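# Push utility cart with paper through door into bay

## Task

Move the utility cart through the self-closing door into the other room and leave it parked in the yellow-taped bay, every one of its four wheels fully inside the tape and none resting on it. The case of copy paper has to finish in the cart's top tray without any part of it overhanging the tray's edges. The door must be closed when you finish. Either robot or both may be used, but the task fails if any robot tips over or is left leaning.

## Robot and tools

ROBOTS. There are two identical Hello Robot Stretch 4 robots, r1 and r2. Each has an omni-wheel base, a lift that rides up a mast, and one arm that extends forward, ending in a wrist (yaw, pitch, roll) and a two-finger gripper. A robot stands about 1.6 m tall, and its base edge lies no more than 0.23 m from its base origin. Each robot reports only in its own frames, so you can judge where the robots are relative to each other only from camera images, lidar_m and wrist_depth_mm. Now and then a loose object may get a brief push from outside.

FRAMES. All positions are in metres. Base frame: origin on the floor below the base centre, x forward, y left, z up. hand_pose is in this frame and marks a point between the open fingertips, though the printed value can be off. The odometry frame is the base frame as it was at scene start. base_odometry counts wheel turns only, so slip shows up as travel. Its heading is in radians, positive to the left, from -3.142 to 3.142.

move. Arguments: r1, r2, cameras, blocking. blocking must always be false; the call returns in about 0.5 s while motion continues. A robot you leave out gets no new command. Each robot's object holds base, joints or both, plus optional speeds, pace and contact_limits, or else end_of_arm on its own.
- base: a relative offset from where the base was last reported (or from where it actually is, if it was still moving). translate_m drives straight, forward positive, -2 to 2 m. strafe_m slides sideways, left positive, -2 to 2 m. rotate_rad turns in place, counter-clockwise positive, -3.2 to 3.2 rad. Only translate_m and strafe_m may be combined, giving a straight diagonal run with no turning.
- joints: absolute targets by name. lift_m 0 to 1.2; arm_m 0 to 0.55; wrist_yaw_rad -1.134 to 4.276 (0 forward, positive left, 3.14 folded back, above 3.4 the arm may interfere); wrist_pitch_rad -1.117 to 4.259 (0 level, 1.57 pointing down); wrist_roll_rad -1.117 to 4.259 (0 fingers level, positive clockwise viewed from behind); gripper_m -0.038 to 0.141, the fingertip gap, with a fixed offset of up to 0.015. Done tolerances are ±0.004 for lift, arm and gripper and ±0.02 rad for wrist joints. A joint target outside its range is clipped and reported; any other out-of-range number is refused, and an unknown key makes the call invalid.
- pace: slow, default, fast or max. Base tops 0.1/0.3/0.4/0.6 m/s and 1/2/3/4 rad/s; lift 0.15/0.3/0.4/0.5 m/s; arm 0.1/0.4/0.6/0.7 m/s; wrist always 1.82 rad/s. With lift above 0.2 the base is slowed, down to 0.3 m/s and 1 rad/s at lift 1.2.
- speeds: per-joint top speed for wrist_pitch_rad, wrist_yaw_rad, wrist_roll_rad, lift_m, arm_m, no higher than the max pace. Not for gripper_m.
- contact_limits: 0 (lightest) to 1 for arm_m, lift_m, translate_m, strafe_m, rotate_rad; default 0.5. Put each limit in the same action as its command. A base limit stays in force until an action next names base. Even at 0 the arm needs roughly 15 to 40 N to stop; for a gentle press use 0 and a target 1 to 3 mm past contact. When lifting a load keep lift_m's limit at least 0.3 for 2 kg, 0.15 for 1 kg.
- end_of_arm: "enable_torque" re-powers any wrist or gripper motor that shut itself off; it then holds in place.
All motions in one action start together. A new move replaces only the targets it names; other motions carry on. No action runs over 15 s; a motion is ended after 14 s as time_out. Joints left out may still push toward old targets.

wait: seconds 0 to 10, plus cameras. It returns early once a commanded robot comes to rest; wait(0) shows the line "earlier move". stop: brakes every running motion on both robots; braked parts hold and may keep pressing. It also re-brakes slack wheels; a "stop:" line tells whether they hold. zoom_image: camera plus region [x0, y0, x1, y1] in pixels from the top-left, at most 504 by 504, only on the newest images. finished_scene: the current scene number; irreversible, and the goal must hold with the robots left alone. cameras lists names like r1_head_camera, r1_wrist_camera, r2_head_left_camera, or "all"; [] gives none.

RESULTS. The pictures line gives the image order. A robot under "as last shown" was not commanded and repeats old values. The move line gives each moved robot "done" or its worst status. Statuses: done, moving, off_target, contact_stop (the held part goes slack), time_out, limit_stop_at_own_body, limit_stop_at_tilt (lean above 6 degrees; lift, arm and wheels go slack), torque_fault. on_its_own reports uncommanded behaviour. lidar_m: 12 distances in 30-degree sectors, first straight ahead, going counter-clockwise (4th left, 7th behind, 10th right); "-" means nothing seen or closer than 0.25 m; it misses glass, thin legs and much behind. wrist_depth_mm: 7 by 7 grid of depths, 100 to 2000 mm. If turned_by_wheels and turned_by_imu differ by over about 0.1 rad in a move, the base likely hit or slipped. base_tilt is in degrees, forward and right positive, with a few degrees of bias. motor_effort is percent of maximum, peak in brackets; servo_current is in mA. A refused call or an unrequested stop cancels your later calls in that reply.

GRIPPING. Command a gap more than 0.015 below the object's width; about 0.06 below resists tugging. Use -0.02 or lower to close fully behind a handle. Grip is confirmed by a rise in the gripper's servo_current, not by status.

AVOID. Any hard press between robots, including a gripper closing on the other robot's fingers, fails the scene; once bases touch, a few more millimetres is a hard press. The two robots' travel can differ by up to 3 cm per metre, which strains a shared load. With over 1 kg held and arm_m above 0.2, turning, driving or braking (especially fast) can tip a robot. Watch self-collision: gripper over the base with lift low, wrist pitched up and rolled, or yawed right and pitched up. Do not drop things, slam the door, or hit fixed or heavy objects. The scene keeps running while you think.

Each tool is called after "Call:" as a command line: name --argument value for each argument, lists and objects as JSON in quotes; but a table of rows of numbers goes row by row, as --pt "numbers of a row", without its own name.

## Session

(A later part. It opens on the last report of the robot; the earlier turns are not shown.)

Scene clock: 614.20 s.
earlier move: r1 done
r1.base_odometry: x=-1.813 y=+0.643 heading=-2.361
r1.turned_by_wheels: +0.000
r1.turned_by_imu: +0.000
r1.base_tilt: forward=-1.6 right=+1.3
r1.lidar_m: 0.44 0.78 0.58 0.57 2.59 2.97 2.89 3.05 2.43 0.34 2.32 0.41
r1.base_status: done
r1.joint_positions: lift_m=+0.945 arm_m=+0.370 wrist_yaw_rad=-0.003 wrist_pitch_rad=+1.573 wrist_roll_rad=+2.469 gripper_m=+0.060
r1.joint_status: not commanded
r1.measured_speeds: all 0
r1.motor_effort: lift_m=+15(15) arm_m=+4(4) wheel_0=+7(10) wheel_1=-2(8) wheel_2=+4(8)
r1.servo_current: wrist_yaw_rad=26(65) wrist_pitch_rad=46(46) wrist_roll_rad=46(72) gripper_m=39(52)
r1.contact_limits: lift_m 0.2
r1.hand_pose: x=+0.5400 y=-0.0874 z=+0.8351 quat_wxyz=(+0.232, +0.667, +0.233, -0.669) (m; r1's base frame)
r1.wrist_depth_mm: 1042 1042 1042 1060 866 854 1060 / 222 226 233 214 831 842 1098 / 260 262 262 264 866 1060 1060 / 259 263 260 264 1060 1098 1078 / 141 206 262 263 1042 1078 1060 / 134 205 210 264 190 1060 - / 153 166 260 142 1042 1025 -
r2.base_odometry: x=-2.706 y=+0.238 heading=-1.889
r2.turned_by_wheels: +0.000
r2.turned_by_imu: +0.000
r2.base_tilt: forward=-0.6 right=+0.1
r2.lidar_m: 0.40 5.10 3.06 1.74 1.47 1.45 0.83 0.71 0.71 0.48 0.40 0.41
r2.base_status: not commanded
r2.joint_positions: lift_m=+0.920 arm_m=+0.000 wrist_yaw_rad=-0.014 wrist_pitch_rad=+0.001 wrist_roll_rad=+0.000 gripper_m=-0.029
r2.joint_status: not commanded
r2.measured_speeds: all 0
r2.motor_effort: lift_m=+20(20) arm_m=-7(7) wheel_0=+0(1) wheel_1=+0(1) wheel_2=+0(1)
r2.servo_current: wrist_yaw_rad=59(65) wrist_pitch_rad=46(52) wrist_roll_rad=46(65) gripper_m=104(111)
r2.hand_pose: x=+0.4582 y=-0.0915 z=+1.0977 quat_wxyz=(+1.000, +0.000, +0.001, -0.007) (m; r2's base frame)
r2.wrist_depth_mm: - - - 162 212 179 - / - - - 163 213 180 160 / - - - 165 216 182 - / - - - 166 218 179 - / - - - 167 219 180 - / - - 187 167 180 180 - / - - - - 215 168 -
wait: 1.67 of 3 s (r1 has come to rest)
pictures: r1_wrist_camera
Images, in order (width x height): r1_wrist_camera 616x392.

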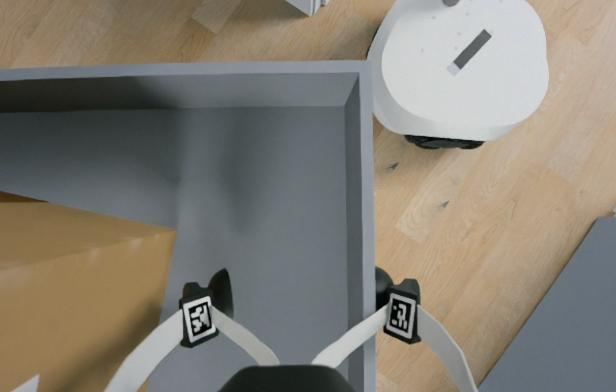

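Call:
move --r1 '{"joints":{"gripper_m":-0.036}}' --blocking false --cameras '[]'

Call:
wait --seconds 1.5 --cameras '[]'

Call:
move --r1 '{"base":{"translate_m":0.22,"strafe_m":-0.05},"joints":{"wrist_roll_rad":2.3},"speeds":{"wrist_roll_rad":0.1},"pace":"slow"}' --blocking false --cameras '[]'

Call:
wait --seconds 4 --cameras '["r1_head_right_camera","r1_wrist_camera"]'

Scene clock: 630.53 s.
move: r1 moving
r1.base_odometry: x=-1.813 y=+0.643 heading=-2.361
r1.turned_by_wheels: +0.000
r1.turned_by_imu: -0.001
r1.base_tilt: forward=-1.6 right=+1.3
r1.lidar_m: 0.42 0.83 0.57 0.57 2.61 2.98 2.88 3.02 2.42 0.32 2.32 0.41
r1.base_status: not commanded
r1.joint_positions: lift_m=+0.945 arm_m=+0.370 wrist_yaw_rad=-0.003 wrist_pitch_rad=+1.574 wrist_roll_rad=+2.469 gripper_m=+0.041
r1.joint_status: gripper_m moving
r1.measured_speeds: translate_m=+0.000 strafe_m=+0.000 rotate_rad=+0.000 lift_m=+0.000 arm_m=+0.000 wrist_yaw_rad=+0.000 wrist_pitch_rad=+0.011 wrist_roll_rad=+0.000
r1.motor_effort: lift_m=+15(15) arm_m=+4(4) wheel_0=+7(7) wheel_1=-2(2) wheel_2=+4(4)
r1.servo_current: wrist_yaw_rad=65(65) wrist_pitch_rad=39(46) wrist_roll_rad=26(65) gripper_m=150(150)
r1.contact_limits: lift_m 0.2
r1.hand_pose: x=+0.5398 y=-0.0874 z=+0.8351 quat_wxyz=(+0.232, +0.667, +0.233, -0.669) (m; r1's base frame)
r1.wrist_depth_mm: 1042 1042 1060 1042 854 854 1060 / 222 226 212 214 842 854 1078 / 259 260 260 263 904 1042 1060 / 258 259 262 263 1042 1060 1060 / 144 216 260 262 1025 1060 1078 / 138 214 198 259 187 1060 - / 146 177 258 146 1060 1008 -
r2: as last shown
r2.turned_by_imu: +0.002
r2.base_tilt: forward=-0.7 right=+0.1
r2.lidar_m: 0.38 5.09 3.04 1.73 1.47 1.47 0.84 0.70 0.68 0.48 0.40 0.40
r2.motor_effort: lift_m=+20(20) arm_m=-6(7) wheel_0=+0(0) wheel_1=+0(0) wheel_2=+0(0)
r2.servo_current: wrist_yaw_rad=59(59) wrist_pitch_rad=39(46) wrist_roll_rad=52(52) gripper_m=104(104)
r2.wrist_depth_mm: - - - 162 212 179 - / - - - 163 214 180 159 / - - - 165 215 181 - / - - - 166 218 179 - / - - - 167 219 179 - / - - 187 167 180 180 - / - - - - 214 168 -
pictures: none
No camera images: "cameras" was empty.

Scene clock: 631.70 s.
earlier move: r1 done
r1.base_odometry: x=-1.813 y=+0.643 heading=-2.361
r1.turned_by_wheels: +0.000
r1.turned_by_imu: +0.000
r1.base_tilt: forward=-1.6 right=+1.3
r1.lidar_m: 0.48 0.82 0.59 0.58 2.61 2.98 2.89 3.02 2.42 0.33 2.31 0.45
r1.base_status: not commanded
r1.joint_positions: lift_m=+0.945 arm_m=+0.370 wrist_yaw_rad=-0.003 wrist_pitch_rad=+1.580 wrist_roll_rad=+2.469 gripper_m=-0.035
r1.joint_status: all done
r1.measured_speeds: all 0
r1.motor_effort: lift_m=+15(15) arm_m=+4(4) wheel_0=+7(7) wheel_1=-1(2) wheel_2=+3(4)
r1.servo_current: wrist_yaw_rad=59(72) wrist_pitch_rad=52(59) wrist_roll_rad=39(65) gripper_m=78(189)
r1.contact_limits: lift_m 0.2
r1.hand_pose: x=+0.5381 y=-0.0874 z=+0.8351 quat_wxyz=(+0.232, +0.665, +0.234, -0.671) (m; r1's base frame)
r1.wrist_depth_mm: 1042 1042 1042 1060 854 866 1078 / 217 224 229 232 854 854 1060 / 259 259 262 262 1060 854 1078 / 258 262 262 262 1042 1060 1060 / 176 258 259 262 1060 1060 1042 / 185 257 209 198 179 1060 - / 198 247 258 190 1042 135 -
r2.base_odometry: x=-2.706 y=+0.238 heading=-1.889
r2.turned_by_wheels: +0.000
r2.turned_by_imu: +0.000
r2.base_tilt: forward=-0.7 right=+0.0
r2.lidar_m: 0.39 5.08 3.08 1.76 1.49 1.48 0.86 0.71 0.71 0.44 0.39 0.39
r2.base_status: not commanded
r2.joint_positions: lift_m=+0.920 arm_m=+0.000 wrist_yaw_rad=-0.014 wrist_pitch_rad=+0.001 wrist_roll_rad=+0.000 gripper_m=-0.029
r2.joint_status: not commanded
r2.measured_speeds: all 0
r2.motor_effort: lift_m=+20(20) arm_m=-6(7) wheel_0=+0(1) wheel_1=+0(1) wheel_2=+0(1)
r2.servo_current: wrist_yaw_rad=59(65) wrist_pitch_rad=39(46) wrist_roll_rad=46(59) gripper_m=104(111)
r2.hand_pose: x=+0.4582 y=-0.0915 z=+1.0977 quat_wxyz=(+1.000, +0.000, +0.001, -0.007) (m; r2's base frame)
r2.wrist_depth_mm: - - - 162 212 178 - / - - - 163 213 181 159 / - - - 165 216 182 - / - - - 165 218 178 - / - - - 167 219 180 - / - - 186 167 180 181 - / - - - - 214 168 -
wait: 1.17 of 1.5 s (r1 has come to rest)
pictures: none
No camera images: "cameras" was empty.

Scene clock: 632.20 s.
move: r1 moving
r1.base_odometry: x=-1.824 y=+0.636 heading=-2.360
r1.turned_by_wheels: +0.001
r1.turned_by_imu: +0.001
r1.base_tilt: forward=-1.6 right=+1.2
r1.lidar_m: 0.46 0.81 0.59 0.56 2.61 3.03 2.89 3.05 2.48 0.35 2.31 0.43
r1.base_status: translate_m moving; strafe_m moving
r1.joint_positions: lift_m=+0.945 arm_m=+0.370 wrist_yaw_rad=-0.003 wrist_pitch_rad=+1.580 wrist_roll_rad=+2.429 gripper_m=-0.035
r1.joint_status: wrist_roll_rad moving
r1.measured_speeds: translate_m=+0.049 strafe_m=-0.011 rotate_rad=+0.003 lift_m=+0.000 arm_m=+0.000 wrist_yaw_rad=+0.000 wrist_pitch_rad=+0.005 wrist_roll_rad=-0.098
r1.motor_effort: lift_m=+15(15) arm_m=+3(4) wheel_0=+11(11) wheel_1=+4(6) wheel_2=-7(8)
r1.servo_current: wrist_yaw_rad=33(59) wrist_pitch_rad=52(59) wrist_roll_rad=46(65) gripper_m=72(85)
r1.contact_limits: lift_m 0.2
r1.hand_pose: x=+0.5381 y=-0.0874 z=+0.8351 quat_wxyz=(+0.245, +0.660, +0.247, -0.666) (m; r1's base frame)
r1.wrist_depth_mm: 1060 1042 1060 1078 866 854 1078 / 233 236 237 218 866 854 1078 / 258 259 260 262 1025 866 1098 / 256 259 259 260 1078 1060 1060 / 174 257 258 260 1042 1060 1078 / 178 257 258 198 179 1060 - / 193 254 256 161 1025 143 -
r2: as last shown
r2.base_tilt: forward=-0.6 right=+0.0
r2.lidar_m: 0.40 5.09 3.06 1.76 1.48 1.47 0.83 0.67 0.68 0.46 0.40 0.40
r2.motor_effort: lift_m=+20(20) arm_m=-7(7) wheel_0=+0(1) wheel_1=+0(0) wheel_2=+0(0)
r2.servo_current: wrist_yaw_rad=52(65) wrist_pitch_rad=39(46) wrist_roll_rad=46(59) gripper_m=104(111)
r2.wrist_depth_mm: - - - 161 212 179 - / - - - 163 213 181 160 / - - - 166 216 182 - / - - - 166 217 179 - / - - - 166 219 180 - / - - 187 167 180 180 - / - - - - 216 167 -
pictures: none
No camera images: "cameras" was empty.

Scene clock: 635.20 s.
earlier move: r1 done
r1.base_odometry: x=-2.004 y=+0.523 heading=-2.360
r1.turned_by_wheels: +0.000
r1.turned_by_imu: +0.001
r1.base_tilt: forward=-1.6 right=+1.3
r1.lidar_m: 0.45 0.86 0.64 0.59 0.69 3.21 3.14 3.24 0.37 0.69 0.84 0.42
r1.base_status: done
r1.joint_positions: lift_m=+0.945 arm_m=+0.370 wrist_yaw_rad=-0.003 wrist_pitch_rad=+1.576 wrist_roll_rad=+2.306 gripper_m=-0.035
r1.joint_status: all done
r1.measured_speeds: all 0
r1.motor_effort: lift_m=+15(15) arm_m=+4(4) wheel_0=+6(17) wheel_1=+4(9) wheel_2=+0(8)
r1.servo_current: wrist_yaw_rad=46(72) wrist_pitch_rad=46(65) wrist_roll_rad=46(91) gripper_m=78(85)
r1.contact_limits: lift_m 0.2
r1.hand_pose: x=+0.5392 y=-0.0874 z=+0.8351 quat_wxyz=(+0.285, +0.645, +0.287, -0.648) (m; r1's base frame)
r1.wrist_depth_mm: 260 259 216 208 1078 842 1060 / 257 260 262 263 211 842 854 / 153 250 262 263 854 842 1078 / 162 250 262 262 1078 1060 1078 / 189 259 262 260 1060 1060 1060 / 229 257 184 200 183 1042 1078 / 255 153 259 156 1042 144 -
r2.base_odometry: x=-2.706 y=+0.238 heading=-1.889
r2.turned_by_wheels: +0.000
r2.turned_by_imu: +0.000
r2.base_tilt: forward=-0.6 right=+0.1
r2.lidar_m: 0.40 5.06 3.06 1.74 1.48 1.49 0.85 0.71 0.68 0.47 0.40 0.39
r2.base_status: not commanded
r2.joint_positions: lift_m=+0.920 arm_m=+0.000 wrist_yaw_rad=-0.014 wrist_pitch_rad=+0.001 wrist_roll_rad=+0.000 gripper_m=-0.029
r2.joint_status: not commanded
r2.measured_speeds: all 0
r2.motor_effort: lift_m=+20(20) arm_m=-6(7) wheel_0=+1(1) wheel_1=+0(0) wheel_2=+0(1)
r2.servo_current: wrist_yaw_rad=52(65) wrist_pitch_rad=39(52) wrist_roll_rad=46(59) gripper_m=104(111)
r2.hand_pose: x=+0.4582 y=-0.0915 z=+1.0977 quat_wxyz=(+1.000, +0.000, +0.001, -0.007) (m; r2's base frame)
r2.wrist_depth_mm: - - - 162 213 179 - / - - - 162 214 180 159 / - - - 165 216 182 - / - - - 166 217 179 - / - - - 166 219 180 - / - - 187 167 180 181 - / - - - - 214 168 -
wait: 3.00 of 4 s (r1 has come to rest)
pictures: r1_head_right_camera, r1_wrist_camera
Images, in order (width x height): r1_head_right_camera 420x672, r1_wrist_camera 616x392.

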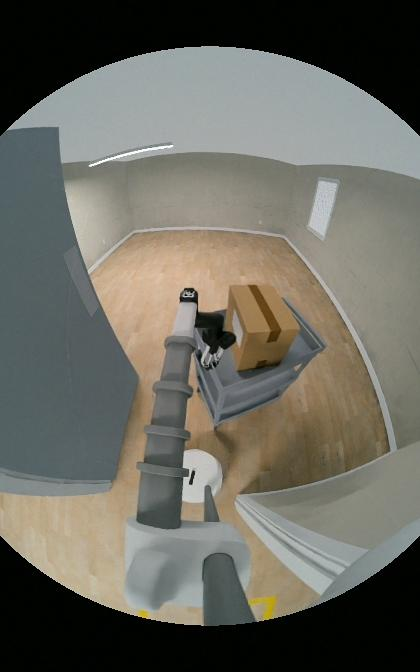

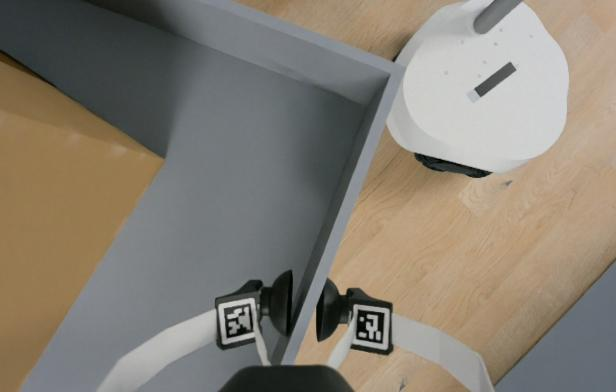

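Call:
move --r1 '{"base":{"translate_m":0.17,"strafe_m":-0.12},"pace":"slow"}' --blocking false --cameras '[]'

Call:
wait --seconds 4 --cameras '[]'

Call:
move --r1 '{"base":{"translate_m":0.1,"strafe_m":-0.2},"pace":"slow"}' --blocking false --cameras '[]'

Call:
wait --seconds 4 --cameras '["r1_head_right_camera","r1_wrist_camera"]'

Scene clock: 651.90 s.
move: r1 moving
r1.base_odometry: x=-2.017 y=+0.521 heading=-2.360
r1.turned_by_wheels: +0.001
r1.turned_by_imu: +0.000
r1.base_tilt: forward=-1.6 right=+1.3
r1.lidar_m: 0.43 0.88 0.64 0.62 0.66 3.22 3.15 3.25 0.35 0.72 0.85 0.39
r1.base_status: translate_m moving; strafe_m moving
r1.joint_positions: lift_m=+0.945 arm_m=+0.370 wrist_yaw_rad=-0.003 wrist_pitch_rad=+1.576 wrist_roll_rad=+2.306 gripper_m=-0.035
r1.joint_status: not commanded
r1.measured_speeds: translate_m=+0.043 strafe_m=-0.032 rotate_rad=+0.000 lift_m=+0.000 arm_m=+0.000 wrist_yaw_rad=+0.000 wrist_pitch_rad=+0.002 wrist_roll_rad=+0.000
r1.motor_effort: lift_m=+15(15) arm_m=+4(4) wheel_0=+15(15) wheel_1=-2(3) wheel_2=-5(5)
r1.servo_current: wrist_yaw_rad=46(65) wrist_pitch_rad=46(52) wrist_roll_rad=52(65) gripper_m=72(78)
r1.contact_limits: lift_m 0.2
r1.hand_pose: x=+0.5392 y=-0.0874 z=+0.8351 quat_wxyz=(+0.285, +0.645, +0.287, -0.648) (m; r1's base frame)
r1.wrist_depth_mm: 257 259 224 204 1042 842 1078 / 231 259 260 262 208 866 866 / 137 219 260 263 264 854 1098 / 154 234 259 262 1060 1060 1060 / 184 258 260 260 1042 1098 1060 / 216 257 186 198 182 1060 1078 / 255 255 257 191 1042 1060 -
r2: as last shown
r2.turned_by_imu: +0.002
r2.base_tilt: forward=-0.6 right=+0.0
r2.lidar_m: 0.40 5.12 3.07 1.73 1.48 1.48 0.82 0.70 0.71 0.47 0.41 0.39
r2.motor_effort: lift_m=+20(20) arm_m=-6(7) wheel_0=+0(1) wheel_1=+0(0) wheel_2=+0(0)
r2.servo_current: wrist_yaw_rad=46(52) wrist_pitch_rad=39(46) wrist_roll_rad=52(59) gripper_m=104(104)
r2.wrist_depth_mm: - - - 162 213 179 - / - - - 163 213 180 160 / - - - 165 216 182 - / - - - 166 217 179 - / - - - 167 218 180 - / - - 187 167 180 180 - / - - - - 214 168 -
pictures: none
No camera images: "cameras" was empty.

Scene clock: 654.67 s.
earlier move: r1 done
r1.base_odometry: x=-2.209 y=+0.488 heading=-2.360
r1.turned_by_wheels: +0.000
r1.turned_by_imu: +0.001
r1.base_tilt: forward=-1.6 right=+1.3
r1.lidar_m: 0.42 3.79 0.74 0.71 0.77 3.38 3.31 0.39 0.50 1.36 0.77 0.41
r1.base_status: done
r1.joint_positions: lift_m=+0.945 arm_m=+0.370 wrist_yaw_rad=-0.003 wrist_pitch_rad=+1.571 wrist_roll_rad=+2.306 gripper_m=-0.035
r1.joint_status: not commanded
r1.measured_speeds: all 0
r1.motor_effort: lift_m=+15(15) arm_m=+4(4) wheel_0=+7(18) wheel_1=-3(5) wheel_2=+0(5)
r1.servo_current: wrist_yaw_rad=39(72) wrist_pitch_rad=39(52) wrist_roll_rad=33(72) gripper_m=78(85)
r1.contact_limits: lift_m 0.2
r1.hand_pose: x=+0.5407 y=-0.0874 z=+0.8351 quat_wxyz=(+0.286, +0.647, +0.286, -0.647) (m; r1's base frame)
r1.wrist_depth_mm: 259 260 250 202 1042 854 854 / 154 259 260 260 211 842 831 / 147 211 262 262 263 831 1060 / 168 251 262 260 1060 1060 1060 / 204 259 260 262 1060 1060 1060 / 260 259 185 198 185 1025 1042 / 260 155 260 154 1042 146 1060
r2.base_odometry: x=-2.706 y=+0.238 heading=-1.889
r2.turned_by_wheels: +0.000
r2.turned_by_imu: +0.000
r2.base_tilt: forward=-0.7 right=+0.1
r2.lidar_m: 0.39 5.08 3.06 1.75 1.48 1.48 0.85 0.71 0.70 0.47 0.38 0.40
r2.base_status: not commanded
r2.joint_positions: lift_m=+0.920 arm_m=+0.000 wrist_yaw_rad=-0.014 wrist_pitch_rad=+0.001 wrist_roll_rad=+0.000 gripper_m=-0.029
r2.joint_status: not commanded
r2.measured_speeds: all 0
r2.motor_effort: lift_m=+20(21) arm_m=-6(7) wheel_0=+0(1) wheel_1=+0(1) wheel_2=+0(1)
r2.servo_current: wrist_yaw_rad=46(65) wrist_pitch_rad=33(46) wrist_roll_rad=39(59) gripper_m=104(111)
r2.hand_pose: x=+0.4582 y=-0.0915 z=+1.0977 quat_wxyz=(+1.000, +0.000, +0.001, -0.007) (m; r2's base frame)
r2.wrist_depth_mm: - - - 162 213 179 - / - - - 163 214 180 159 / - - - 165 216 181 - / - - - 166 218 179 - / - - - 166 218 180 - / - - 187 167 180 180 - / - - - - 214 168 -
wait: 2.77 of 4 s (r1 has come to rest)
pictures: none
No camera images: "cameras" was empty.

Scene clock: 655.17 s.
move: r1 moving
r1.base_odometry: x=-2.221 y=+0.492 heading=-2.359
r1.turned_by_wheels: +0.001
r1.turned_by_imu: +0.001
r1.base_tilt: forward=-1.6 right=+1.2
r1.lidar_m: 0.43 3.80 0.77 0.72 0.77 3.39 3.30 0.40 0.50 1.39 0.78 0.39
r1.base_status: translate_m moving; strafe_m moving
r1.joint_positions: lift_m=+0.945 arm_m=+0.370 wrist_yaw_rad=-0.003 wrist_pitch_rad=+1.571 wrist_roll_rad=+2.306 gripper_m=-0.035
r1.joint_status: not commanded
r1.measured_speeds: translate_m=+0.021 strafe_m=-0.043 rotate_rad=+0.001 lift_m=+0.000 arm_m=+0.000 wrist_yaw_rad=+0.000 wrist_pitch_rad=+0.005 wrist_roll_rad=+0.000
r1.motor_effort: lift_m=+15(15) arm_m=+4(4) wheel_0=+15(16) wheel_1=-1(6) wheel_2=+1(2)
r1.servo_current: wrist_yaw_rad=59(65) wrist_pitch_rad=33(46) wrist_roll_rad=59(72) gripper_m=72(78)
r1.contact_limits: lift_m 0.2
r1.hand_pose: x=+0.5407 y=-0.0874 z=+0.8351 quat_wxyz=(+0.286, +0.647, +0.286, -0.647) (m; r1's base frame)
r1.wrist_depth_mm: 258 259 254 206 1060 842 1060 / 137 259 260 260 209 842 854 / 135 204 260 260 260 854 1060 / 157 246 262 263 1060 1078 1060 / 195 258 259 262 1042 1078 1060 / 249 259 186 197 182 1042 1060 / 257 257 259 191 179 151 1078
r2: as last shown
r2.lidar_m: 0.39 5.10 3.06 1.75 1.48 1.48 0.83 0.70 0.72 0.47 0.39 0.38
r2.motor_effort: lift_m=+20(20) arm_m=-6(7) wheel_0=+0(1) wheel_1=+0(0) wheel_2=+0(0)
r2.servo_current: wrist_yaw_rad=65(65) wrist_pitch_rad=39(46) wrist_roll_rad=39(52) gripper_m=91(111)
r2.wrist_depth_mm: - - - 161 212 179 - / - - - 163 214 180 159 / - - - 165 216 182 - / - - - 166 217 179 - / - - - 167 219 179 - / - - 187 166 180 180 - / - - - - 215 168 -
pictures: none
No camera images: "cameras" was empty.

Scene clock: 658.17 s.
earlier move: r1 done
r1.base_odometry: x=-2.421 y=+0.560 heading=-2.360
r1.turned_by_wheels: -0.001
r1.turned_by_imu: +0.000
r1.base_tilt: forward=-1.6 right=+1.3
r1.lidar_m: 0.45 4.02 0.96 0.92 0.98 3.52 0.39 0.42 0.64 1.76 0.83 0.41
r1.base_status: done
r1.joint_positions: lift_m=+0.945 arm_m=+0.370 wrist_yaw_rad=-0.003 wrist_pitch_rad=+1.572 wrist_roll_rad=+2.306 gripper_m=-0.035
r1.joint_status: not commanded
r1.measured_speeds: all 0
r1.motor_effort: lift_m=+15(15) arm_m=+4(4) wheel_0=+7(19) wheel_1=-1(6) wheel_2=-2(4)
r1.servo_current: wrist_yaw_rad=39(65) wrist_pitch_rad=46(46) wrist_roll_rad=59(72) gripper_m=78(85)
r1.contact_limits: lift_m 0.2
r1.hand_pose: x=+0.5404 y=-0.0874 z=+0.8351 quat_wxyz=(+0.286, +0.646, +0.286, -0.647) (m; r1's base frame)
r1.wrist_depth_mm: 262 260 217 211 1078 866 1060 / 228 262 262 262 218 842 842 / 151 245 262 263 854 842 1060 / 167 252 262 262 1060 1042 1078 / 194 260 260 260 1060 1060 1060 / 234 260 185 198 182 1060 1042 / 257 154 260 191 1060 142 1060
r2.base_odometry: x=-2.706 y=+0.238 heading=-1.889
r2.turned_by_wheels: +0.000
r2.turned_by_imu: +0.000
r2.base_tilt: forward=-0.7 right=+0.1
r2.lidar_m: 0.41 5.09 3.06 1.75 1.47 1.47 0.85 0.67 0.69 0.46 0.40 0.39
r2.base_status: not commanded
r2.joint_positions: lift_m=+0.920 arm_m=+0.000 wrist_yaw_rad=-0.014 wrist_pitch_rad=+0.001 wrist_roll_rad=+0.000 gripper_m=-0.029
r2.joint_status: not commanded
r2.measured_speeds: all 0
r2.motor_effort: lift_m=+20(20) arm_m=-7(7) wheel_0=+1(1) wheel_1=+0(1) wheel_2=+0(1)
r2.servo_current: wrist_yaw_rad=52(65) wrist_pitch_rad=39(46) wrist_roll_rad=46(65) gripper_m=98(111)
r2.hand_pose: x=+0.4582 y=-0.0915 z=+1.0977 quat_wxyz=(+1.000, +0.000, +0.001, -0.007) (m; r2's base frame)
r2.wrist_depth_mm: - - - 162 212 179 - / - - - 163 213 181 160 / - - - 165 216 182 - / - - - 166 217 179 - / - - - 167 218 179 - / - - 187 167 180 180 - / - - - - 214 168 -
wait: 3.00 of 4 s (r1 has come to rest)
pictures: r1_head_right_camera, r1_wrist_camera
Images, in order (width x height): r1_head_right_camera 420x672, r1_wrist_camera 616x392.

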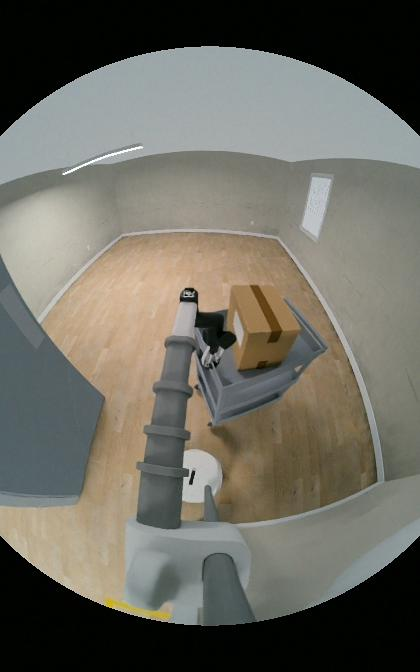

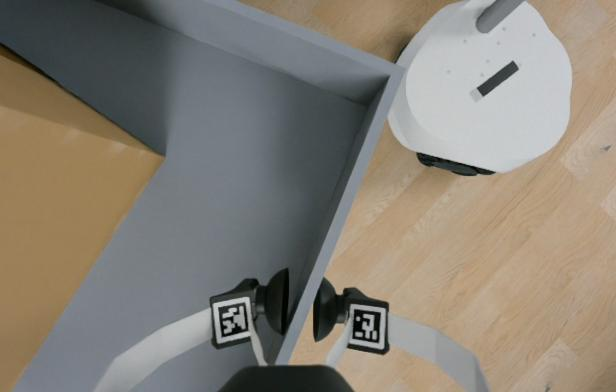

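Call:
move --r1 '{"base":{"strafe_m":-0.25},"joints":{"wrist_roll_rad":1.5},"speeds":{"wrist_roll_rad":0.25},"pace":"slow"}' --blocking false --cameras '[]'

Call:
wait --seconds 3.5 --cameras '["r1_head_right_camera","r1_wrist_camera"]'

Scene clock: 666.03 s.
move: r1 moving
r1.base_odometry: x=-2.431 y=+0.570 heading=-2.359
r1.turned_by_wheels: +0.001
r1.turned_by_imu: +0.001
r1.base_tilt: forward=-1.6 right=+1.2
r1.lidar_m: 0.43 4.04 0.95 0.92 1.00 3.48 0.40 0.44 0.64 1.79 0.86 0.40
r1.base_status: strafe_m moving
r1.joint_positions: lift_m=+0.945 arm_m=+0.370 wrist_yaw_rad=-0.003 wrist_pitch_rad=+1.572 wrist_roll_rad=+2.199 gripper_m=-0.035
r1.joint_status: wrist_roll_rad moving
r1.measured_speeds: translate_m=+0.000 strafe_m=-0.056 rotate_rad=+0.005 lift_m=+0.000 arm_m=+0.000 wrist_yaw_rad=+0.000 wrist_pitch_rad=+0.000 wrist_roll_rad=-0.248
r1.motor_effort: lift_m=+15(15) arm_m=+3(4) wheel_0=+11(12) wheel_1=-3(7) wheel_2=+1(2)
r1.servo_current: wrist_yaw_rad=59(65) wrist_pitch_rad=39(46) wrist_roll_rad=20(85) gripper_m=72(78)
r1.contact_limits: lift_m 0.2
r1.hand_pose: x=+0.5404 y=-0.0874 z=+0.8351 quat_wxyz=(+0.320, +0.630, +0.320, -0.631) (m; r1's base frame)
r1.wrist_depth_mm: 257 258 258 206 1042 842 866 / 133 260 260 262 209 842 854 / 139 202 260 260 263 842 854 / 160 253 260 262 1060 1060 1060 / 200 258 260 262 1060 1060 1060 / 257 259 185 197 186 1060 1078 / 257 153 259 192 1060 141 1042
r2: as last shown
r2.turned_by_imu: +0.001
r2.lidar_m: 0.40 5.09 3.06 1.73 1.46 1.46 0.84 0.71 0.71 0.46 0.38 0.39
r2.motor_effort: lift_m=+20(20) arm_m=-6(7) wheel_0=+0(1) wheel_1=+0(0) wheel_2=+0(0)
r2.servo_current: wrist_yaw_rad=46(59) wrist_pitch_rad=39(39) wrist_roll_rad=46(52) gripper_m=111(111)
r2.wrist_depth_mm: - - - 161 212 179 - / - - - 163 213 180 159 / - - - 165 216 181 - / - - - 166 218 179 - / - - - 166 218 180 - / - - 187 167 180 180 - / - - - - 214 167 -
pictures: none
No camera images: "cameras" was empty.

Scene clock: 669.17 s.
earlier move: r1 done
r1.base_odometry: x=-2.597 y=+0.737 heading=-2.360
r1.turned_by_wheels: -0.001
r1.turned_by_imu: -0.002
r1.base_tilt: forward=-1.6 right=+1.2
r1.lidar_m: 0.48 4.37 1.20 1.17 1.24 0.42 0.39 0.43 0.64 1.60 1.67 0.44
r1.base_status: done
r1.joint_positions: lift_m=+0.945 arm_m=+0.370 wrist_yaw_rad=-0.003 wrist_pitch_rad=+1.569 wrist_roll_rad=+1.510 gripper_m=-0.035
r1.joint_status: all done
r1.measured_speeds: all 0
r1.motor_effort: lift_m=+15(15) arm_m=-3(4) wheel_0=+3(17) wheel_1=-4(7) wheel_2=+0(3)
r1.servo_current: wrist_yaw_rad=39(78) wrist_pitch_rad=46(46) wrist_roll_rad=72(98) gripper_m=78(85)
r1.contact_limits: lift_m 0.2
r1.hand_pose: x=+0.5411 y=-0.0874 z=+0.8351 quat_wxyz=(+0.515, +0.485, +0.514, -0.485) (m; r1's base frame)
r1.wrist_depth_mm: 106 125 260 260 211 1042 1042 / 134 164 211 262 250 1042 1042 / 178 228 260 260 260 212 1060 / 256 260 260 262 260 842 842 / 262 260 262 260 216 831 854 / 259 259 181 200 1060 842 831 / 260 152 214 195 176 150 1060
r2.base_odometry: x=-2.706 y=+0.238 heading=-1.889
r2.turned_by_wheels: +0.000
r2.turned_by_imu: +0.000
r2.base_tilt: forward=-0.7 right=+0.0
r2.lidar_m: 0.39 5.11 3.09 1.74 1.48 1.47 0.83 0.69 0.70 0.45 0.38 0.39
r2.base_status: not commanded
r2.joint_positions: lift_m=+0.920 arm_m=+0.000 wrist_yaw_rad=-0.014 wrist_pitch_rad=+0.001 wrist_roll_rad=+0.000 gripper_m=-0.029
r2.joint_status: not commanded
r2.measured_speeds: all 0
r2.motor_effort: lift_m=+20(20) arm_m=-6(7) wheel_0=+0(1) wheel_1=+0(0) wheel_2=+0(1)
r2.servo_current: wrist_yaw_rad=52(72) wrist_pitch_rad=39(46) wrist_roll_rad=33(59) gripper_m=91(111)
r2.hand_pose: x=+0.4582 y=-0.0915 z=+1.0977 quat_wxyz=(+1.000, +0.000, +0.001, -0.007) (m; r2's base frame)
r2.wrist_depth_mm: - - - 162 211 179 - / - - - 163 214 181 159 / - - - 165 216 181 - / - - - 166 217 179 - / - - - 167 219 180 - / - - 187 167 180 180 - / - - - - 214 167 -
wait: 3.13 of 3.5 s (r1 has come to rest)
pictures: r1_head_right_camera, r1_wrist_camera
Images, in order (width x height): r1_head_right_camera 420x672, r1_wrist_camera 616x392.

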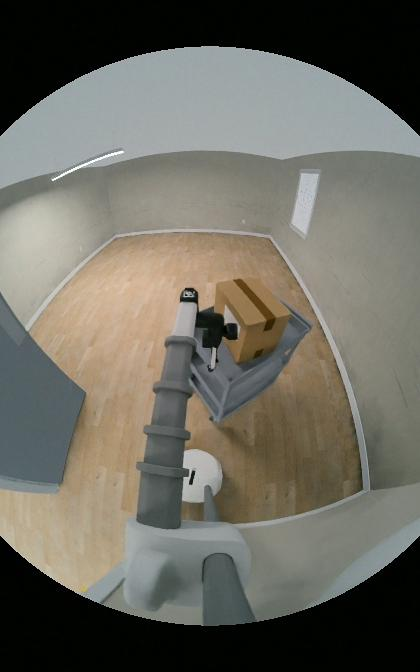

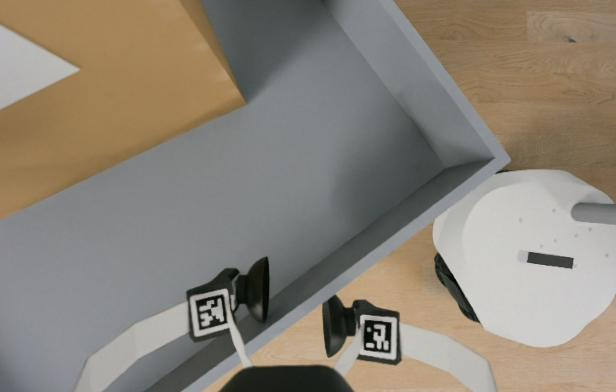

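Call:
move --r1 '{"joints":{"gripper_m":0.06}}' --blocking false --cameras '[]'

Call:
wait --seconds 0.8 --cameras '[]'

Call:
move --r1 '{"joints":{"wrist_roll_rad":2.4},"speeds":{"wrist_roll_rad":0.8}}' --blocking false --cameras '[]'

Call:
wait --seconds 3 --cameras '["r1_wrist_camera"]'

Scene clock: 683.47 s.
move: r1 moving
r1.base_odometry: x=-2.597 y=+0.737 heading=-2.360
r1.turned_by_wheels: +0.000
r1.turned_by_imu: -0.001
r1.base_tilt: forward=-1.6 right=+1.2
r1.lidar_m: 0.48 4.41 1.22 1.17 1.23 0.42 0.40 0.42 0.64 1.61 1.69 0.44
r1.base_status: not commanded
r1.joint_positions: lift_m=+0.945 arm_m=+0.370 wrist_yaw_rad=-0.003 wrist_pitch_rad=+1.569 wrist_roll_rad=+1.508 gripper_m=-0.010
r1.joint_status: gripper_m moving
r1.measured_speeds: translate_m=+0.000 strafe_m=+0.000 rotate_rad=+0.000 lift_m=+0.000 arm_m=+0.000 wrist_yaw_rad=+0.000 wrist_pitch_rad=+0.000 wrist_roll_rad=-0.005
r1.motor_effort: lift_m=+15(15) arm_m=-3(4) wheel_0=+3(3) wheel_1=-4(4) wheel_2=+0(0)
r1.servo_current: wrist_yaw_rad=65(65) wrist_pitch_rad=46(46) wrist_roll_rad=52(72) gripper_m=59(65)
r1.contact_limits: lift_m 0.2
r1.hand_pose: x=+0.5411 y=-0.0874 z=+0.8351 quat_wxyz=(+0.515, +0.485, +0.514, -0.484) (m; r1's base frame)
r1.wrist_depth_mm: 106 124 264 264 213 1060 1060 / 132 162 211 263 252 1042 1060 / 177 226 263 264 264 213 1060 / 254 264 263 264 264 842 854 / 263 263 265 263 219 831 831 / 264 264 183 204 188 842 842 / 263 155 216 200 182 145 1042
r2: as last shown
r2.turned_by_imu: +0.002
r2.base_tilt: forward=-0.6 right=+0.0
r2.lidar_m: 0.40 5.11 3.02 1.74 1.48 1.48 0.84 0.70 0.70 0.42 0.40 0.40
r2.motor_effort: lift_m=+20(20) arm_m=-6(7) wheel_0=+0(1) wheel_1=+0(0) wheel_2=+0(0)
r2.servo_current: wrist_yaw_rad=52(65) wrist_pitch_rad=46(46) wrist_roll_rad=52(59) gripper_m=98(111)
r2.wrist_depth_mm: - - - 162 211 179 - / - - - 163 213 180 159 / - - - 165 217 181 - / - - - 166 217 179 - / - - - 166 219 180 - / - - 187 167 180 180 - / - - - - 214 168 -
pictures: none
No camera images: "cameras" was empty.

Scene clock: 684.27 s.
earlier move: r1 moving
r1.base_odometry: x=-2.597 y=+0.737 heading=-2.360
r1.turned_by_wheels: +0.000
r1.turned_by_imu: +0.000
r1.base_tilt: forward=-1.6 right=+1.3
r1.lidar_m: 0.50 4.40 1.20 1.15 1.23 0.43 0.40 0.45 0.63 1.62 1.69 0.43
r1.base_status: not commanded
r1.joint_positions: lift_m=+0.945 arm_m=+0.370 wrist_yaw_rad=-0.003 wrist_pitch_rad=+1.569 wrist_roll_rad=+1.502 gripper_m=+0.059
r1.joint_status: gripper_m moving
r1.measured_speeds: all 0
r1.motor_effort: lift_m=+15(15) arm_m=-3(4) wheel_0=+3(3) wheel_1=-4(4) wheel_2=+0(0)
r1.servo_current: wrist_yaw_rad=39(72) wrist_pitch_rad=33(46) wrist_roll_rad=59(72) gripper_m=59(72)
r1.contact_limits: lift_m 0.2
r1.hand_pose: x=+0.5411 y=-0.0874 z=+0.8351 quat_wxyz=(+0.517, +0.484, +0.516, -0.483) (m; r1's base frame)
r1.wrist_depth_mm: 107 126 262 264 211 1042 1078 / 134 164 211 263 248 1060 1078 / 180 229 263 264 262 217 1042 / 262 260 262 263 262 842 842 / 260 262 263 262 218 842 842 / 262 262 210 213 187 831 842 / 262 212 192 143 1060 1042 1060
r2.base_odometry: x=-2.706 y=+0.238 heading=-1.889
r2.turned_by_wheels: +0.000
r2.turned_by_imu: +0.000
r2.base_tilt: forward=-0.7 right=+0.1
r2.lidar_m: 0.39 5.10 3.04 1.77 1.47 1.48 0.84 0.71 0.70 0.47 0.37 0.40
r2.base_status: not commanded
r2.joint_positions: lift_m=+0.920 arm_m=+0.000 wrist_yaw_rad=-0.014 wrist_pitch_rad=+0.001 wrist_roll_rad=+0.000 gripper_m=-0.029
r2.joint_status: not commanded
r2.measured_speeds: all 0
r2.motor_effort: lift_m=+20(20) arm_m=-6(7) wheel_0=+0(1) wheel_1=+0(0) wheel_2=+0(0)
r2.servo_current: wrist_yaw_rad=52(65) wrist_pitch_rad=46(46) wrist_roll_rad=46(59) gripper_m=98(111)
r2.hand_pose: x=+0.4582 y=-0.0915 z=+1.0977 quat_wxyz=(+1.000, +0.000, +0.001, -0.007) (m; r2's base frame)
r2.wrist_depth_mm: - - - 162 212 179 - / - - - 163 213 180 160 / - - - 165 216 181 - / - - - 166 218 178 - / - - - 166 220 180 - / - - 187 167 181 181 - / - - - - 214 168 -
wait: 0.80 s; no rest
pictures: none
No camera images: "cameras" was empty.

Scene clock: 684.77 s.
earlier move: r1 done
move: r1 moving
r1.base_odometry: x=-2.597 y=+0.737 heading=-2.360
r1.turned_by_wheels: +0.000
r1.turned_by_imu: +0.000
r1.base_tilt: forward=-1.6 right=+1.3
r1.lidar_m: 0.49 4.42 1.22 1.16 1.25 0.42 0.41 0.44 0.64 1.62 1.69 0.45
r1.base_status: not commanded
r1.joint_positions: lift_m=+0.945 arm_m=+0.370 wrist_yaw_rad=-0.003 wrist_pitch_rad=+1.569 wrist_roll_rad=+1.812 gripper_m=+0.060
r1.joint_status: wrist_roll_rad moving; the others done
r1.measured_speeds: translate_m=+0.000 strafe_m=+0.000 rotate_rad=+0.000 lift_m=+0.000 arm_m=+0.000 wrist_yaw_rad=+0.000 wrist_pitch_rad=+0.000 wrist_roll_rad=+0.800
r1.motor_effort: lift_m=+15(15) arm_m=-3(4) wheel_0=+2(3) wheel_1=-4(4) wheel_2=+0(0)
r1.servo_current: wrist_yaw_rad=39(52) wrist_pitch_rad=39(52) wrist_roll_rad=59(78) gripper_m=39(59)
r1.contact_limits: lift_m 0.2
r1.hand_pose: x=+0.5411 y=-0.0874 z=+0.8351 quat_wxyz=(+0.436, +0.558, +0.435, -0.557) (m; r1's base frame)
r1.wrist_depth_mm: - 255 260 229 1060 1042 1042 / 122 165 262 263 219 1042 1060 / 155 208 263 262 263 842 842 / 199 262 263 262 228 831 854 / 263 262 263 263 1042 854 831 / 262 260 211 244 186 1060 1060 / 260 262 263 143 1042 1060 1078
r2: as last shown
r2.base_tilt: forward=-0.6 right=+0.1
r2.lidar_m: 0.42 5.10 3.08 1.72 1.48 1.48 0.85 0.70 0.69 0.47 0.40 0.38
r2.motor_effort: lift_m=+20(20) arm_m=-6(7) wheel_0=+0(0) wheel_1=+0(0) wheel_2=+0(0)
r2.servo_current: wrist_yaw_rad=46(59) wrist_pitch_rad=33(46) wrist_roll_rad=59(65) gripper_m=98(104)
r2.wrist_depth_mm: - - - 162 211 179 - / - - - 163 214 181 160 / - - - 165 216 182 - / - - - 166 217 179 - / - - - 166 219 180 - / - - 187 167 180 181 - / - - - - 215 168 -
pictures: none
No camera images: "cameras" was empty.

Scene clock: 685.90 s.
earlier move: r1 done
r1.base_odometry: x=-2.597 y=+0.737 heading=-2.360
r1.turned_by_wheels: +0.000
r1.turned_by_imu: +0.000
r1.base_tilt: forward=-1.5 right=+1.3
r1.lidar_m: 0.48 4.41 1.21 1.16 1.24 0.42 0.41 0.44 0.65 1.62 1.68 0.46
r1.base_status: not commanded
r1.joint_positions: lift_m=+0.945 arm_m=+0.370 wrist_yaw_rad=-0.003 wrist_pitch_rad=+1.569 wrist_roll_rad=+2.398 gripper_m=+0.060
r1.joint_status: all done
r1.measured_speeds: all 0
r1.motor_effort: lift_m=+15(15) arm_m=-4(4) wheel_0=+3(3) wheel_1=-4(4) wheel_2=+0(0)
r1.servo_current: wrist_yaw_rad=46(78) wrist_pitch_rad=39(52) wrist_roll_rad=46(78) gripper_m=52(59)
r1.contact_limits: lift_m 0.2
r1.hand_pose: x=+0.5411 y=-0.0874 z=+0.8351 quat_wxyz=(+0.256, +0.660, +0.256, -0.659) (m; r1's base frame)
r1.wrist_depth_mm: 1060 1042 1060 1060 1025 842 842 / 263 259 245 213 878 842 842 / 262 262 264 264 1042 854 1060 / 208 262 263 263 1042 1060 1060 / 184 260 264 263 1060 1042 1042 / 197 262 211 264 189 1042 1060 / 213 262 262 143 1042 1060 1060
r2.base_odometry: x=-2.706 y=+0.238 heading=-1.889
r2.turned_by_wheels: +0.000
r2.turned_by_imu: +0.000
r2.base_tilt: forward=-0.6 right=+0.1
r2.lidar_m: 0.40 5.11 3.07 1.75 1.47 1.46 0.84 0.69 0.69 0.45 0.39 0.38
r2.base_status: not commanded
r2.joint_positions: lift_m=+0.920 arm_m=+0.000 wrist_yaw_rad=-0.014 wrist_pitch_rad=+0.001 wrist_roll_rad=+0.000 gripper_m=-0.029
r2.joint_status: not commanded
r2.measured_speeds: all 0
r2.motor_effort: lift_m=+20(20) arm_m=-6(7) wheel_0=+0(1) wheel_1=+0(0) wheel_2=+0(0)
r2.servo_current: wrist_yaw_rad=59(59) wrist_pitch_rad=39(52) wrist_roll_rad=39(65) gripper_m=104(111)
r2.hand_pose: x=+0.4582 y=-0.0915 z=+1.0977 quat_wxyz=(+1.000, +0.000, +0.001, -0.007) (m; r2's base frame)
r2.wrist_depth_mm: - - - 162 213 179 - / - - - 163 213 181 159 / - - - 165 216 181 - / - - - 166 217 179 - / - - - 167 217 180 - / - - 187 167 180 180 - / - - - - 214 167 -
wait: 1.13 of 3 s (r1 has come to rest)
pictures: r1_wrist_camera
Images, in order (width x height): r1_wrist_camera 616x392.

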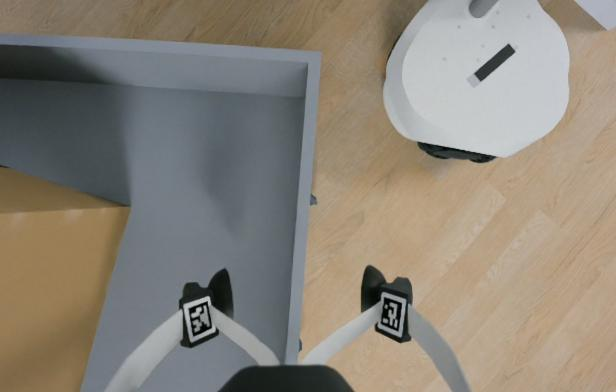

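Call:
move --r1 '{"base":{"translate_m":0.08,"strafe_m":0.08}}' --blocking false --cameras '[]'

Call:
wait --seconds 2 --cameras '["r1_wrist_camera"]'

Call:
move --r1 '{"joints":{"gripper_m":-0.036}}' --blocking false --cameras '[]'

Call:
wait --seconds 1.5 --cameras '["r1_wrist_camera"]'

Scene clock: 694.23 s.
move: r1 moving
r1.base_odometry: x=-2.597 y=+0.705 heading=-2.360
r1.turned_by_wheels: +0.000
r1.turned_by_imu: -0.001
r1.base_tilt: forward=-1.6 right=+1.3
r1.lidar_m: 0.48 4.36 1.16 1.14 1.23 0.46 0.44 0.46 0.68 1.63 1.68 0.44
r1.base_status: translate_m moving; strafe_m moving
r1.joint_positions: lift_m=+0.945 arm_m=+0.370 wrist_yaw_rad=-0.003 wrist_pitch_rad=+1.569 wrist_roll_rad=+2.398 gripper_m=+0.060
r1.joint_status: not commanded
r1.measured_speeds: translate_m=+0.090 strafe_m=+0.088 rotate_rad=-0.001 lift_m=+0.000 arm_m=+0.000 wrist_yaw_rad=+0.000 wrist_pitch_rad=+0.000 wrist_roll_rad=+0.000
r1.motor_effort: lift_m=+15(15) arm_m=-3(4) wheel_0=-5(7) wheel_1=+8(9) wheel_2=-8(8)
r1.servo_current: wrist_yaw_rad=46(72) wrist_pitch_rad=39(46) wrist_roll_rad=46(59) gripper_m=33(46)
r1.contact_limits: lift_m 0.2
r1.hand_pose: x=+0.5411 y=-0.0874 z=+0.8351 quat_wxyz=(+0.256, +0.660, +0.256, -0.659) (m; r1's base frame)
r1.wrist_depth_mm: 257 236 229 221 1042 842 842 / 262 262 262 263 904 831 842 / 242 263 263 264 1060 842 1060 / 197 262 263 262 1042 1060 1042 / 203 262 263 264 1060 1078 1078 / 217 262 211 263 188 1060 1042 / 233 262 262 143 1060 1060 1042
r2: as last shown
r2.turned_by_imu: +0.001
r2.lidar_m: 0.39 5.09 3.08 1.75 1.47 1.49 0.85 0.71 0.69 0.47 0.40 0.39
r2.motor_effort: lift_m=+20(21) arm_m=-7(7) wheel_0=+0(1) wheel_1=+0(0) wheel_2=+0(0)
r2.servo_current: wrist_yaw_rad=52(59) wrist_pitch_rad=39(46) wrist_roll_rad=39(59) gripper_m=98(104)
r2.wrist_depth_mm: - - - 162 213 179 - / - - - 163 213 180 159 / - - - 165 216 182 - / - - - 166 217 179 - / - - - 167 219 180 - / - - 187 167 180 180 - / - - - - 214 168 -
pictures: none
No camera images: "cameras" was empty.

Scene clock: 695.33 s.
earlier move: r1 done
r1.base_odometry: x=-2.597 y=+0.624 heading=-2.360
r1.turned_by_wheels: +0.000
r1.turned_by_imu: +0.000
r1.base_tilt: forward=-1.6 right=+1.3
r1.lidar_m: 0.50 4.29 1.11 1.06 1.15 0.53 0.48 0.52 0.74 1.69 0.91 0.40
r1.base_status: done
r1.joint_positions: lift_m=+0.945 arm_m=+0.370 wrist_yaw_rad=-0.003 wrist_pitch_rad=+1.569 wrist_roll_rad=+2.398 gripper_m=+0.060
r1.joint_status: not commanded
r1.measured_speeds: all 0
r1.motor_effort: lift_m=+15(15) arm_m=-3(4) wheel_0=-4(7) wheel_1=+1(10) wheel_2=-1(8)
r1.servo_current: wrist_yaw_rad=59(72) wrist_pitch_rad=39(52) wrist_roll_rad=52(65) gripper_m=39(46)
r1.contact_limits: lift_m 0.2
r1.hand_pose: x=+0.5411 y=-0.0874 z=+0.8351 quat_wxyz=(+0.256, +0.660, +0.256, -0.659) (m; r1's base frame)
r1.wrist_depth_mm: 195 263 264 1042 1060 831 842 / 206 262 262 1060 891 842 842 / 220 262 262 1060 1042 842 1025 / 235 262 262 1060 1042 1078 1060 / 251 262 260 1042 1060 1078 1060 / 262 263 194 1042 188 1060 1060 / 262 262 263 143 1060 1060 1060
r2.base_odometry: x=-2.706 y=+0.238 heading=-1.889
r2.turned_by_wheels: +0.000
r2.turned_by_imu: +0.000
r2.base_tilt: forward=-0.6 right=+0.1
r2.lidar_m: 0.39 5.10 3.07 1.72 1.49 1.47 0.84 0.70 0.71 0.49 0.38 0.38
r2.base_status: not commanded
r2.joint_positions: lift_m=+0.920 arm_m=+0.000 wrist_yaw_rad=-0.014 wrist_pitch_rad=+0.001 wrist_roll_rad=+0.000 gripper_m=-0.029
r2.joint_status: not commanded
r2.measured_speeds: all 0
r2.motor_effort: lift_m=+20(21) arm_m=-6(7) wheel_0=+0(1) wheel_1=+0(0) wheel_2=+0(0)
r2.servo_current: wrist_yaw_rad=59(59) wrist_pitch_rad=46(46) wrist_roll_rad=39(59) gripper_m=98(111)
r2.hand_pose: x=+0.4582 y=-0.0915 z=+1.0977 quat_wxyz=(+1.000, +0.000, +0.001, -0.007) (m; r2's base frame)
r2.wrist_depth_mm: - - - 162 212 179 - / - - - 163 213 181 159 / - - - 165 216 182 - / - - - 165 218 178 - / - - - 167 218 179 - / - - 187 167 180 181 - / - - - - 214 168 -
wait: 1.10 of 2 s (r1 has come to rest)
pictures: r1_wrist_camera
Images, in order (width x height): r1_wrist_camera 616x392.

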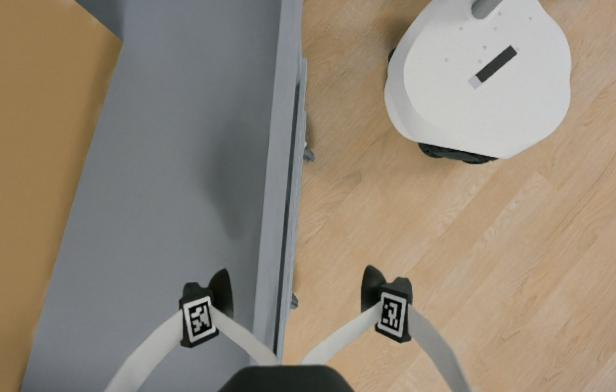

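Scene clock: 695.83 s.
move: r1 moving
r1.base_odometry: x=-2.597 y=+0.624 heading=-2.360
r1.turned_by_wheels: +0.000
r1.turned_by_imu: +0.000
r1.base_tilt: forward=-1.6 right=+1.3
r1.lidar_m: 0.52 4.29 1.12 1.08 1.16 0.51 0.49 0.53 0.77 1.66 0.89 0.41
r1.base_status: not commanded
r1.joint_positions: lift_m=+0.945 arm_m=+0.370 wrist_yaw_rad=-0.003 wrist_pitch_rad=+1.569 wrist_roll_rad=+2.398 gripper_m=+0.041
r1.joint_status: gripper_m moving
r1.measured_speeds: all 0
r1.motor_effort: lift_m=+15(15) arm_m=-3(4) wheel_0=-3(4) wheel_1=+1(1) wheel_2=-1(1)
r1.servo_current: wrist_yaw_rad=59(59) wrist_pitch_rad=39(52) wrist_roll_rad=33(59) gripper_m=91(104)
r1.contact_limits: lift_m 0.2
r1.hand_pose: x=+0.5411 y=-0.0874 z=+0.8351 quat_wxyz=(+0.256, +0.660, +0.256, -0.659) (m; r1's base frame)
r1.wrist_depth_mm: 195 263 262 1042 1060 842 854 / 206 262 263 1042 878 842 842 / 220 262 262 1042 1060 842 1042 / 234 262 263 1042 1042 1060 1060 / 252 262 263 1060 1060 1060 1042 / 262 260 193 1042 193 1060 1042 / 260 262 262 144 1042 1042 1078
r2: as last shown
r2.lidar_m: 0.43 5.09 3.09 1.71 1.49 1.48 0.84 0.70 0.70 0.47 0.37 0.38
r2.motor_effort: lift_m=+20(20) arm_m=-7(7) wheel_0=+0(0) wheel_1=+0(0) wheel_2=-1(1)
r2.servo_current: wrist_yaw_rad=39(65) wrist_pitch_rad=39(46) wrist_roll_rad=46(52) gripper_m=104(104)
r2.wrist_depth_mm: - - - 162 212 179 - / - - - 163 213 180 160 / - - - 165 216 182 - / - - - 166 218 179 - / - - - 166 220 180 - / - - 186 167 180 180 - / - - - - 214 167 -
pictures: none
No camera images: "cameras" was empty.

Scene clock: 697.00 s.
earlier move: r1 done
r1.base_odometry: x=-2.597 y=+0.624 heading=-2.360
r1.turned_by_wheels: +0.000
r1.turned_by_imu: +0.000
r1.base_tilt: forward=-1.6 right=+1.3
r1.lidar_m: 0.49 4.26 1.12 1.08 1.14 0.50 0.50 0.52 0.75 1.69 0.95 0.41
r1.base_status: not commanded
r1.joint_positions: lift_m=+0.945 arm_m=+0.370 wrist_yaw_rad=-0.001 wrist_pitch_rad=+1.566 wrist_roll_rad=+2.399 gripper_m=-0.035
r1.joint_status: all done
r1.measured_speeds: all 0
r1.motor_effort: lift_m=+15(15) arm_m=-4(4) wheel_0=-4(4) wheel_1=+1(1) wheel_2=-1(1)
r1.servo_current: wrist_yaw_rad=33(72) wrist_pitch_rad=46(52) wrist_roll_rad=46(65) gripper_m=85(163)
r1.contact_limits: lift_m 0.2
r1.hand_pose: x=+0.5421 y=-0.0874 z=+0.8351 quat_wxyz=(+0.257, +0.661, +0.255, -0.658) (m; r1's base frame)
r1.wrist_depth_mm: 178 259 260 262 1042 831 831 / 189 262 262 262 931 842 831 / 202 262 260 260 1060 854 1042 / 215 262 263 262 1042 1060 1025 / 230 262 263 263 1025 1042 1042 / 249 262 206 196 1042 1060 1060 / 263 155 264 183 174 1060 1025
r2.base_odometry: x=-2.706 y=+0.238 heading=-1.889
r2.turned_by_wheels: +0.000
r2.turned_by_imu: +0.000
r2.base_tilt: forward=-0.7 right=+0.1
r2.lidar_m: 0.39 5.10 3.07 1.75 1.48 1.48 0.83 0.70 0.71 0.46 0.38 0.41
r2.base_status: not commanded
r2.joint_positions: lift_m=+0.920 arm_m=+0.000 wrist_yaw_rad=-0.014 wrist_pitch_rad=+0.001 wrist_roll_rad=+0.000 gripper_m=-0.029
r2.joint_status: not commanded
r2.measured_speeds: all 0
r2.motor_effort: lift_m=+20(20) arm_m=-6(7) wheel_0=+0(1) wheel_1=+0(0) wheel_2=+0(1)
r2.servo_current: wrist_yaw_rad=52(65) wrist_pitch_rad=46(52) wrist_roll_rad=59(59) gripper_m=98(111)
r2.hand_pose: x=+0.4582 y=-0.0915 z=+1.0977 quat_wxyz=(+1.000, +0.000, +0.001, -0.007) (m; r2's base frame)
r2.wrist_depth_mm: - - - 162 212 179 - / - - - 163 213 180 160 / - - - 165 216 181 - / - - - 166 217 179 - / - - - 167 219 179 - / - - 187 167 180 180 - / - - - - 213 168 -
wait: 1.17 of 1.5 s (r1 has come to rest)
pictures: r1_wrist_camera
Images, in order (width x height): r1_wrist_camera 616x392.

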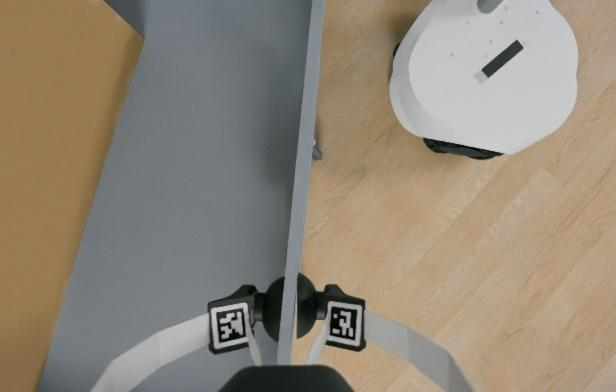

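Call:
move --r1 '{"base":{"translate_m":-0.1,"strafe_m":-0.27},"joints":{"wrist_roll_rad":1.45},"speeds":{"wrist_roll_rad":0.2},"pace":"slow"}' --blocking false --cameras '[]'

Call:
wait --seconds 5 --cameras '["r1_wrist_camera"]'

Scene clock: 701.73 s.
move: r1 moving
r1.base_odometry: x=-2.602 y=+0.635 heading=-2.359
r1.turned_by_wheels: +0.001
r1.turned_by_imu: +0.001
r1.base_tilt: forward=-1.5 right=+1.3
r1.lidar_m: 0.50 4.30 1.13 1.09 1.15 0.52 0.48 0.53 0.74 1.67 0.95 0.42
r1.base_status: translate_m moving; strafe_m moving
r1.joint_positions: lift_m=+0.945 arm_m=+0.370 wrist_yaw_rad=-0.001 wrist_pitch_rad=+1.566 wrist_roll_rad=+2.318 gripper_m=-0.035
r1.joint_status: wrist_roll_rad moving
r1.measured_speeds: translate_m=-0.018 strafe_m=-0.045 rotate_rad=+0.002 lift_m=+0.000 arm_m=+0.000 wrist_yaw_rad=+0.000 wrist_pitch_rad=+0.000 wrist_roll_rad=-0.199
r1.motor_effort: lift_m=+15(15) arm_m=-3(4) wheel_0=+10(10) wheel_1=-4(8) wheel_2=+8(8)
r1.servo_current: wrist_yaw_rad=46(59) wrist_pitch_rad=46(52) wrist_roll_rad=52(91) gripper_m=78(78)
r1.contact_limits: lift_m 0.2
r1.hand_pose: x=+0.5421 y=-0.0874 z=+0.8351 quat_wxyz=(+0.283, +0.650, +0.282, -0.647) (m; r1's base frame)
r1.wrist_depth_mm: 164 223 260 262 1060 820 831 / 173 247 260 262 904 831 831 / 191 262 260 263 1025 842 1042 / 206 262 262 263 1025 1042 1060 / 225 263 262 260 1042 1042 1060 / 253 263 262 195 1042 1060 1060 / 263 154 264 193 175 132 1060
r2: as last shown
r2.turned_by_imu: +0.001
r2.lidar_m: 0.40 5.09 3.05 1.74 1.48 1.47 0.85 0.70 0.70 0.47 0.39 0.40
r2.motor_effort: lift_m=+20(20) arm_m=-6(7) wheel_0=+0(0) wheel_1=+0(0) wheel_2=-1(1)
r2.servo_current: wrist_yaw_rad=65(65) wrist_pitch_rad=39(46) wrist_roll_rad=46(52) gripper_m=104(104)
r2.wrist_depth_mm: - - - 161 212 179 - / - - - 163 213 181 159 / - - - 165 216 182 - / - - - 166 216 179 - / - - - 166 220 179 - / - - 186 167 180 180 - / - - - - 214 167 -
pictures: none
No camera images: "cameras" was empty.

Scene clock: 706.40 s.
earlier move: r1 done
r1.base_odometry: x=-2.717 y=+0.886 heading=-2.360
r1.turned_by_wheels: -0.001
r1.turned_by_imu: -0.002
r1.base_tilt: forward=-1.5 right=+1.3
r1.lidar_m: 0.51 4.67 1.40 1.35 0.57 0.42 0.39 0.40 0.62 1.41 1.50 0.49
r1.base_status: done
r1.joint_positions: lift_m=+0.945 arm_m=+0.370 wrist_yaw_rad=-0.001 wrist_pitch_rad=+1.566 wrist_roll_rad=+1.458 gripper_m=-0.035
r1.joint_status: all done
r1.measured_speeds: all 0
r1.motor_effort: lift_m=+15(15) arm_m=-4(4) wheel_0=+1(13) wheel_1=-3(8) wheel_2=+4(10)
r1.servo_current: wrist_yaw_rad=59(72) wrist_pitch_rad=46(52) wrist_roll_rad=39(98) gripper_m=72(85)
r1.contact_limits: lift_m 0.2
r1.hand_pose: x=+0.5421 y=-0.0874 z=+0.8351 quat_wxyz=(+0.528, +0.472, +0.526, -0.470) (m; r1's base frame)
r1.wrist_depth_mm: 141 180 234 262 262 260 1060 / 160 211 263 262 262 1060 1042 / 190 264 264 263 260 1060 1042 / 243 263 262 262 1042 976 842 / 263 263 263 263 1042 842 820 / 262 263 186 204 1025 842 842 / 263 144 262 150 179 138 1042
r2.base_odometry: x=-2.706 y=+0.238 heading=-1.889
r2.turned_by_wheels: +0.000
r2.turned_by_imu: +0.001
r2.base_tilt: forward=-0.7 right=+0.1
r2.lidar_m: 0.39 5.09 3.09 1.73 1.49 1.47 0.84 0.71 0.69 0.46 0.39 0.38
r2.base_status: not commanded
r2.joint_positions: lift_m=+0.920 arm_m=+0.000 wrist_yaw_rad=-0.014 wrist_pitch_rad=+0.001 wrist_roll_rad=+0.000 gripper_m=-0.029
r2.joint_status: not commanded
r2.measured_speeds: all 0
r2.motor_effort: lift_m=+20(20) arm_m=-7(7) wheel_0=+0(1) wheel_1=+0(1) wheel_2=+0(1)
r2.servo_current: wrist_yaw_rad=59(65) wrist_pitch_rad=46(52) wrist_roll_rad=46(65) gripper_m=98(111)
r2.hand_pose: x=+0.4582 y=-0.0915 z=+1.0977 quat_wxyz=(+1.000, +0.000, +0.001, -0.007) (m; r2's base frame)
r2.wrist_depth_mm: - - - 161 212 179 - / - - - 163 214 181 160 / - - - 165 216 182 - / - - - 165 218 179 - / - - - 167 219 180 - / - - 187 167 180 180 - / - - - - 214 168 -
wait: 4.67 of 5 s (r1 has come to rest)
pictures: r1_wrist_camera
Images, in order (width x height): r1_wrist_camera 616x392.

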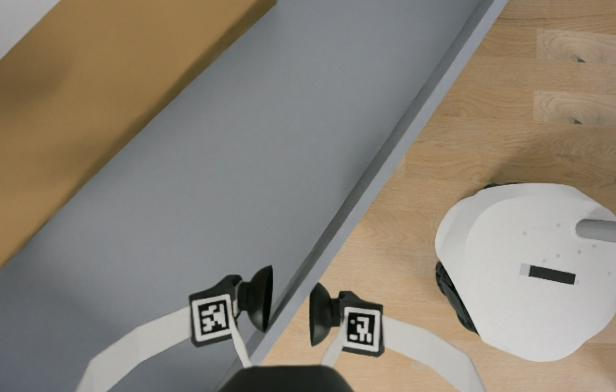

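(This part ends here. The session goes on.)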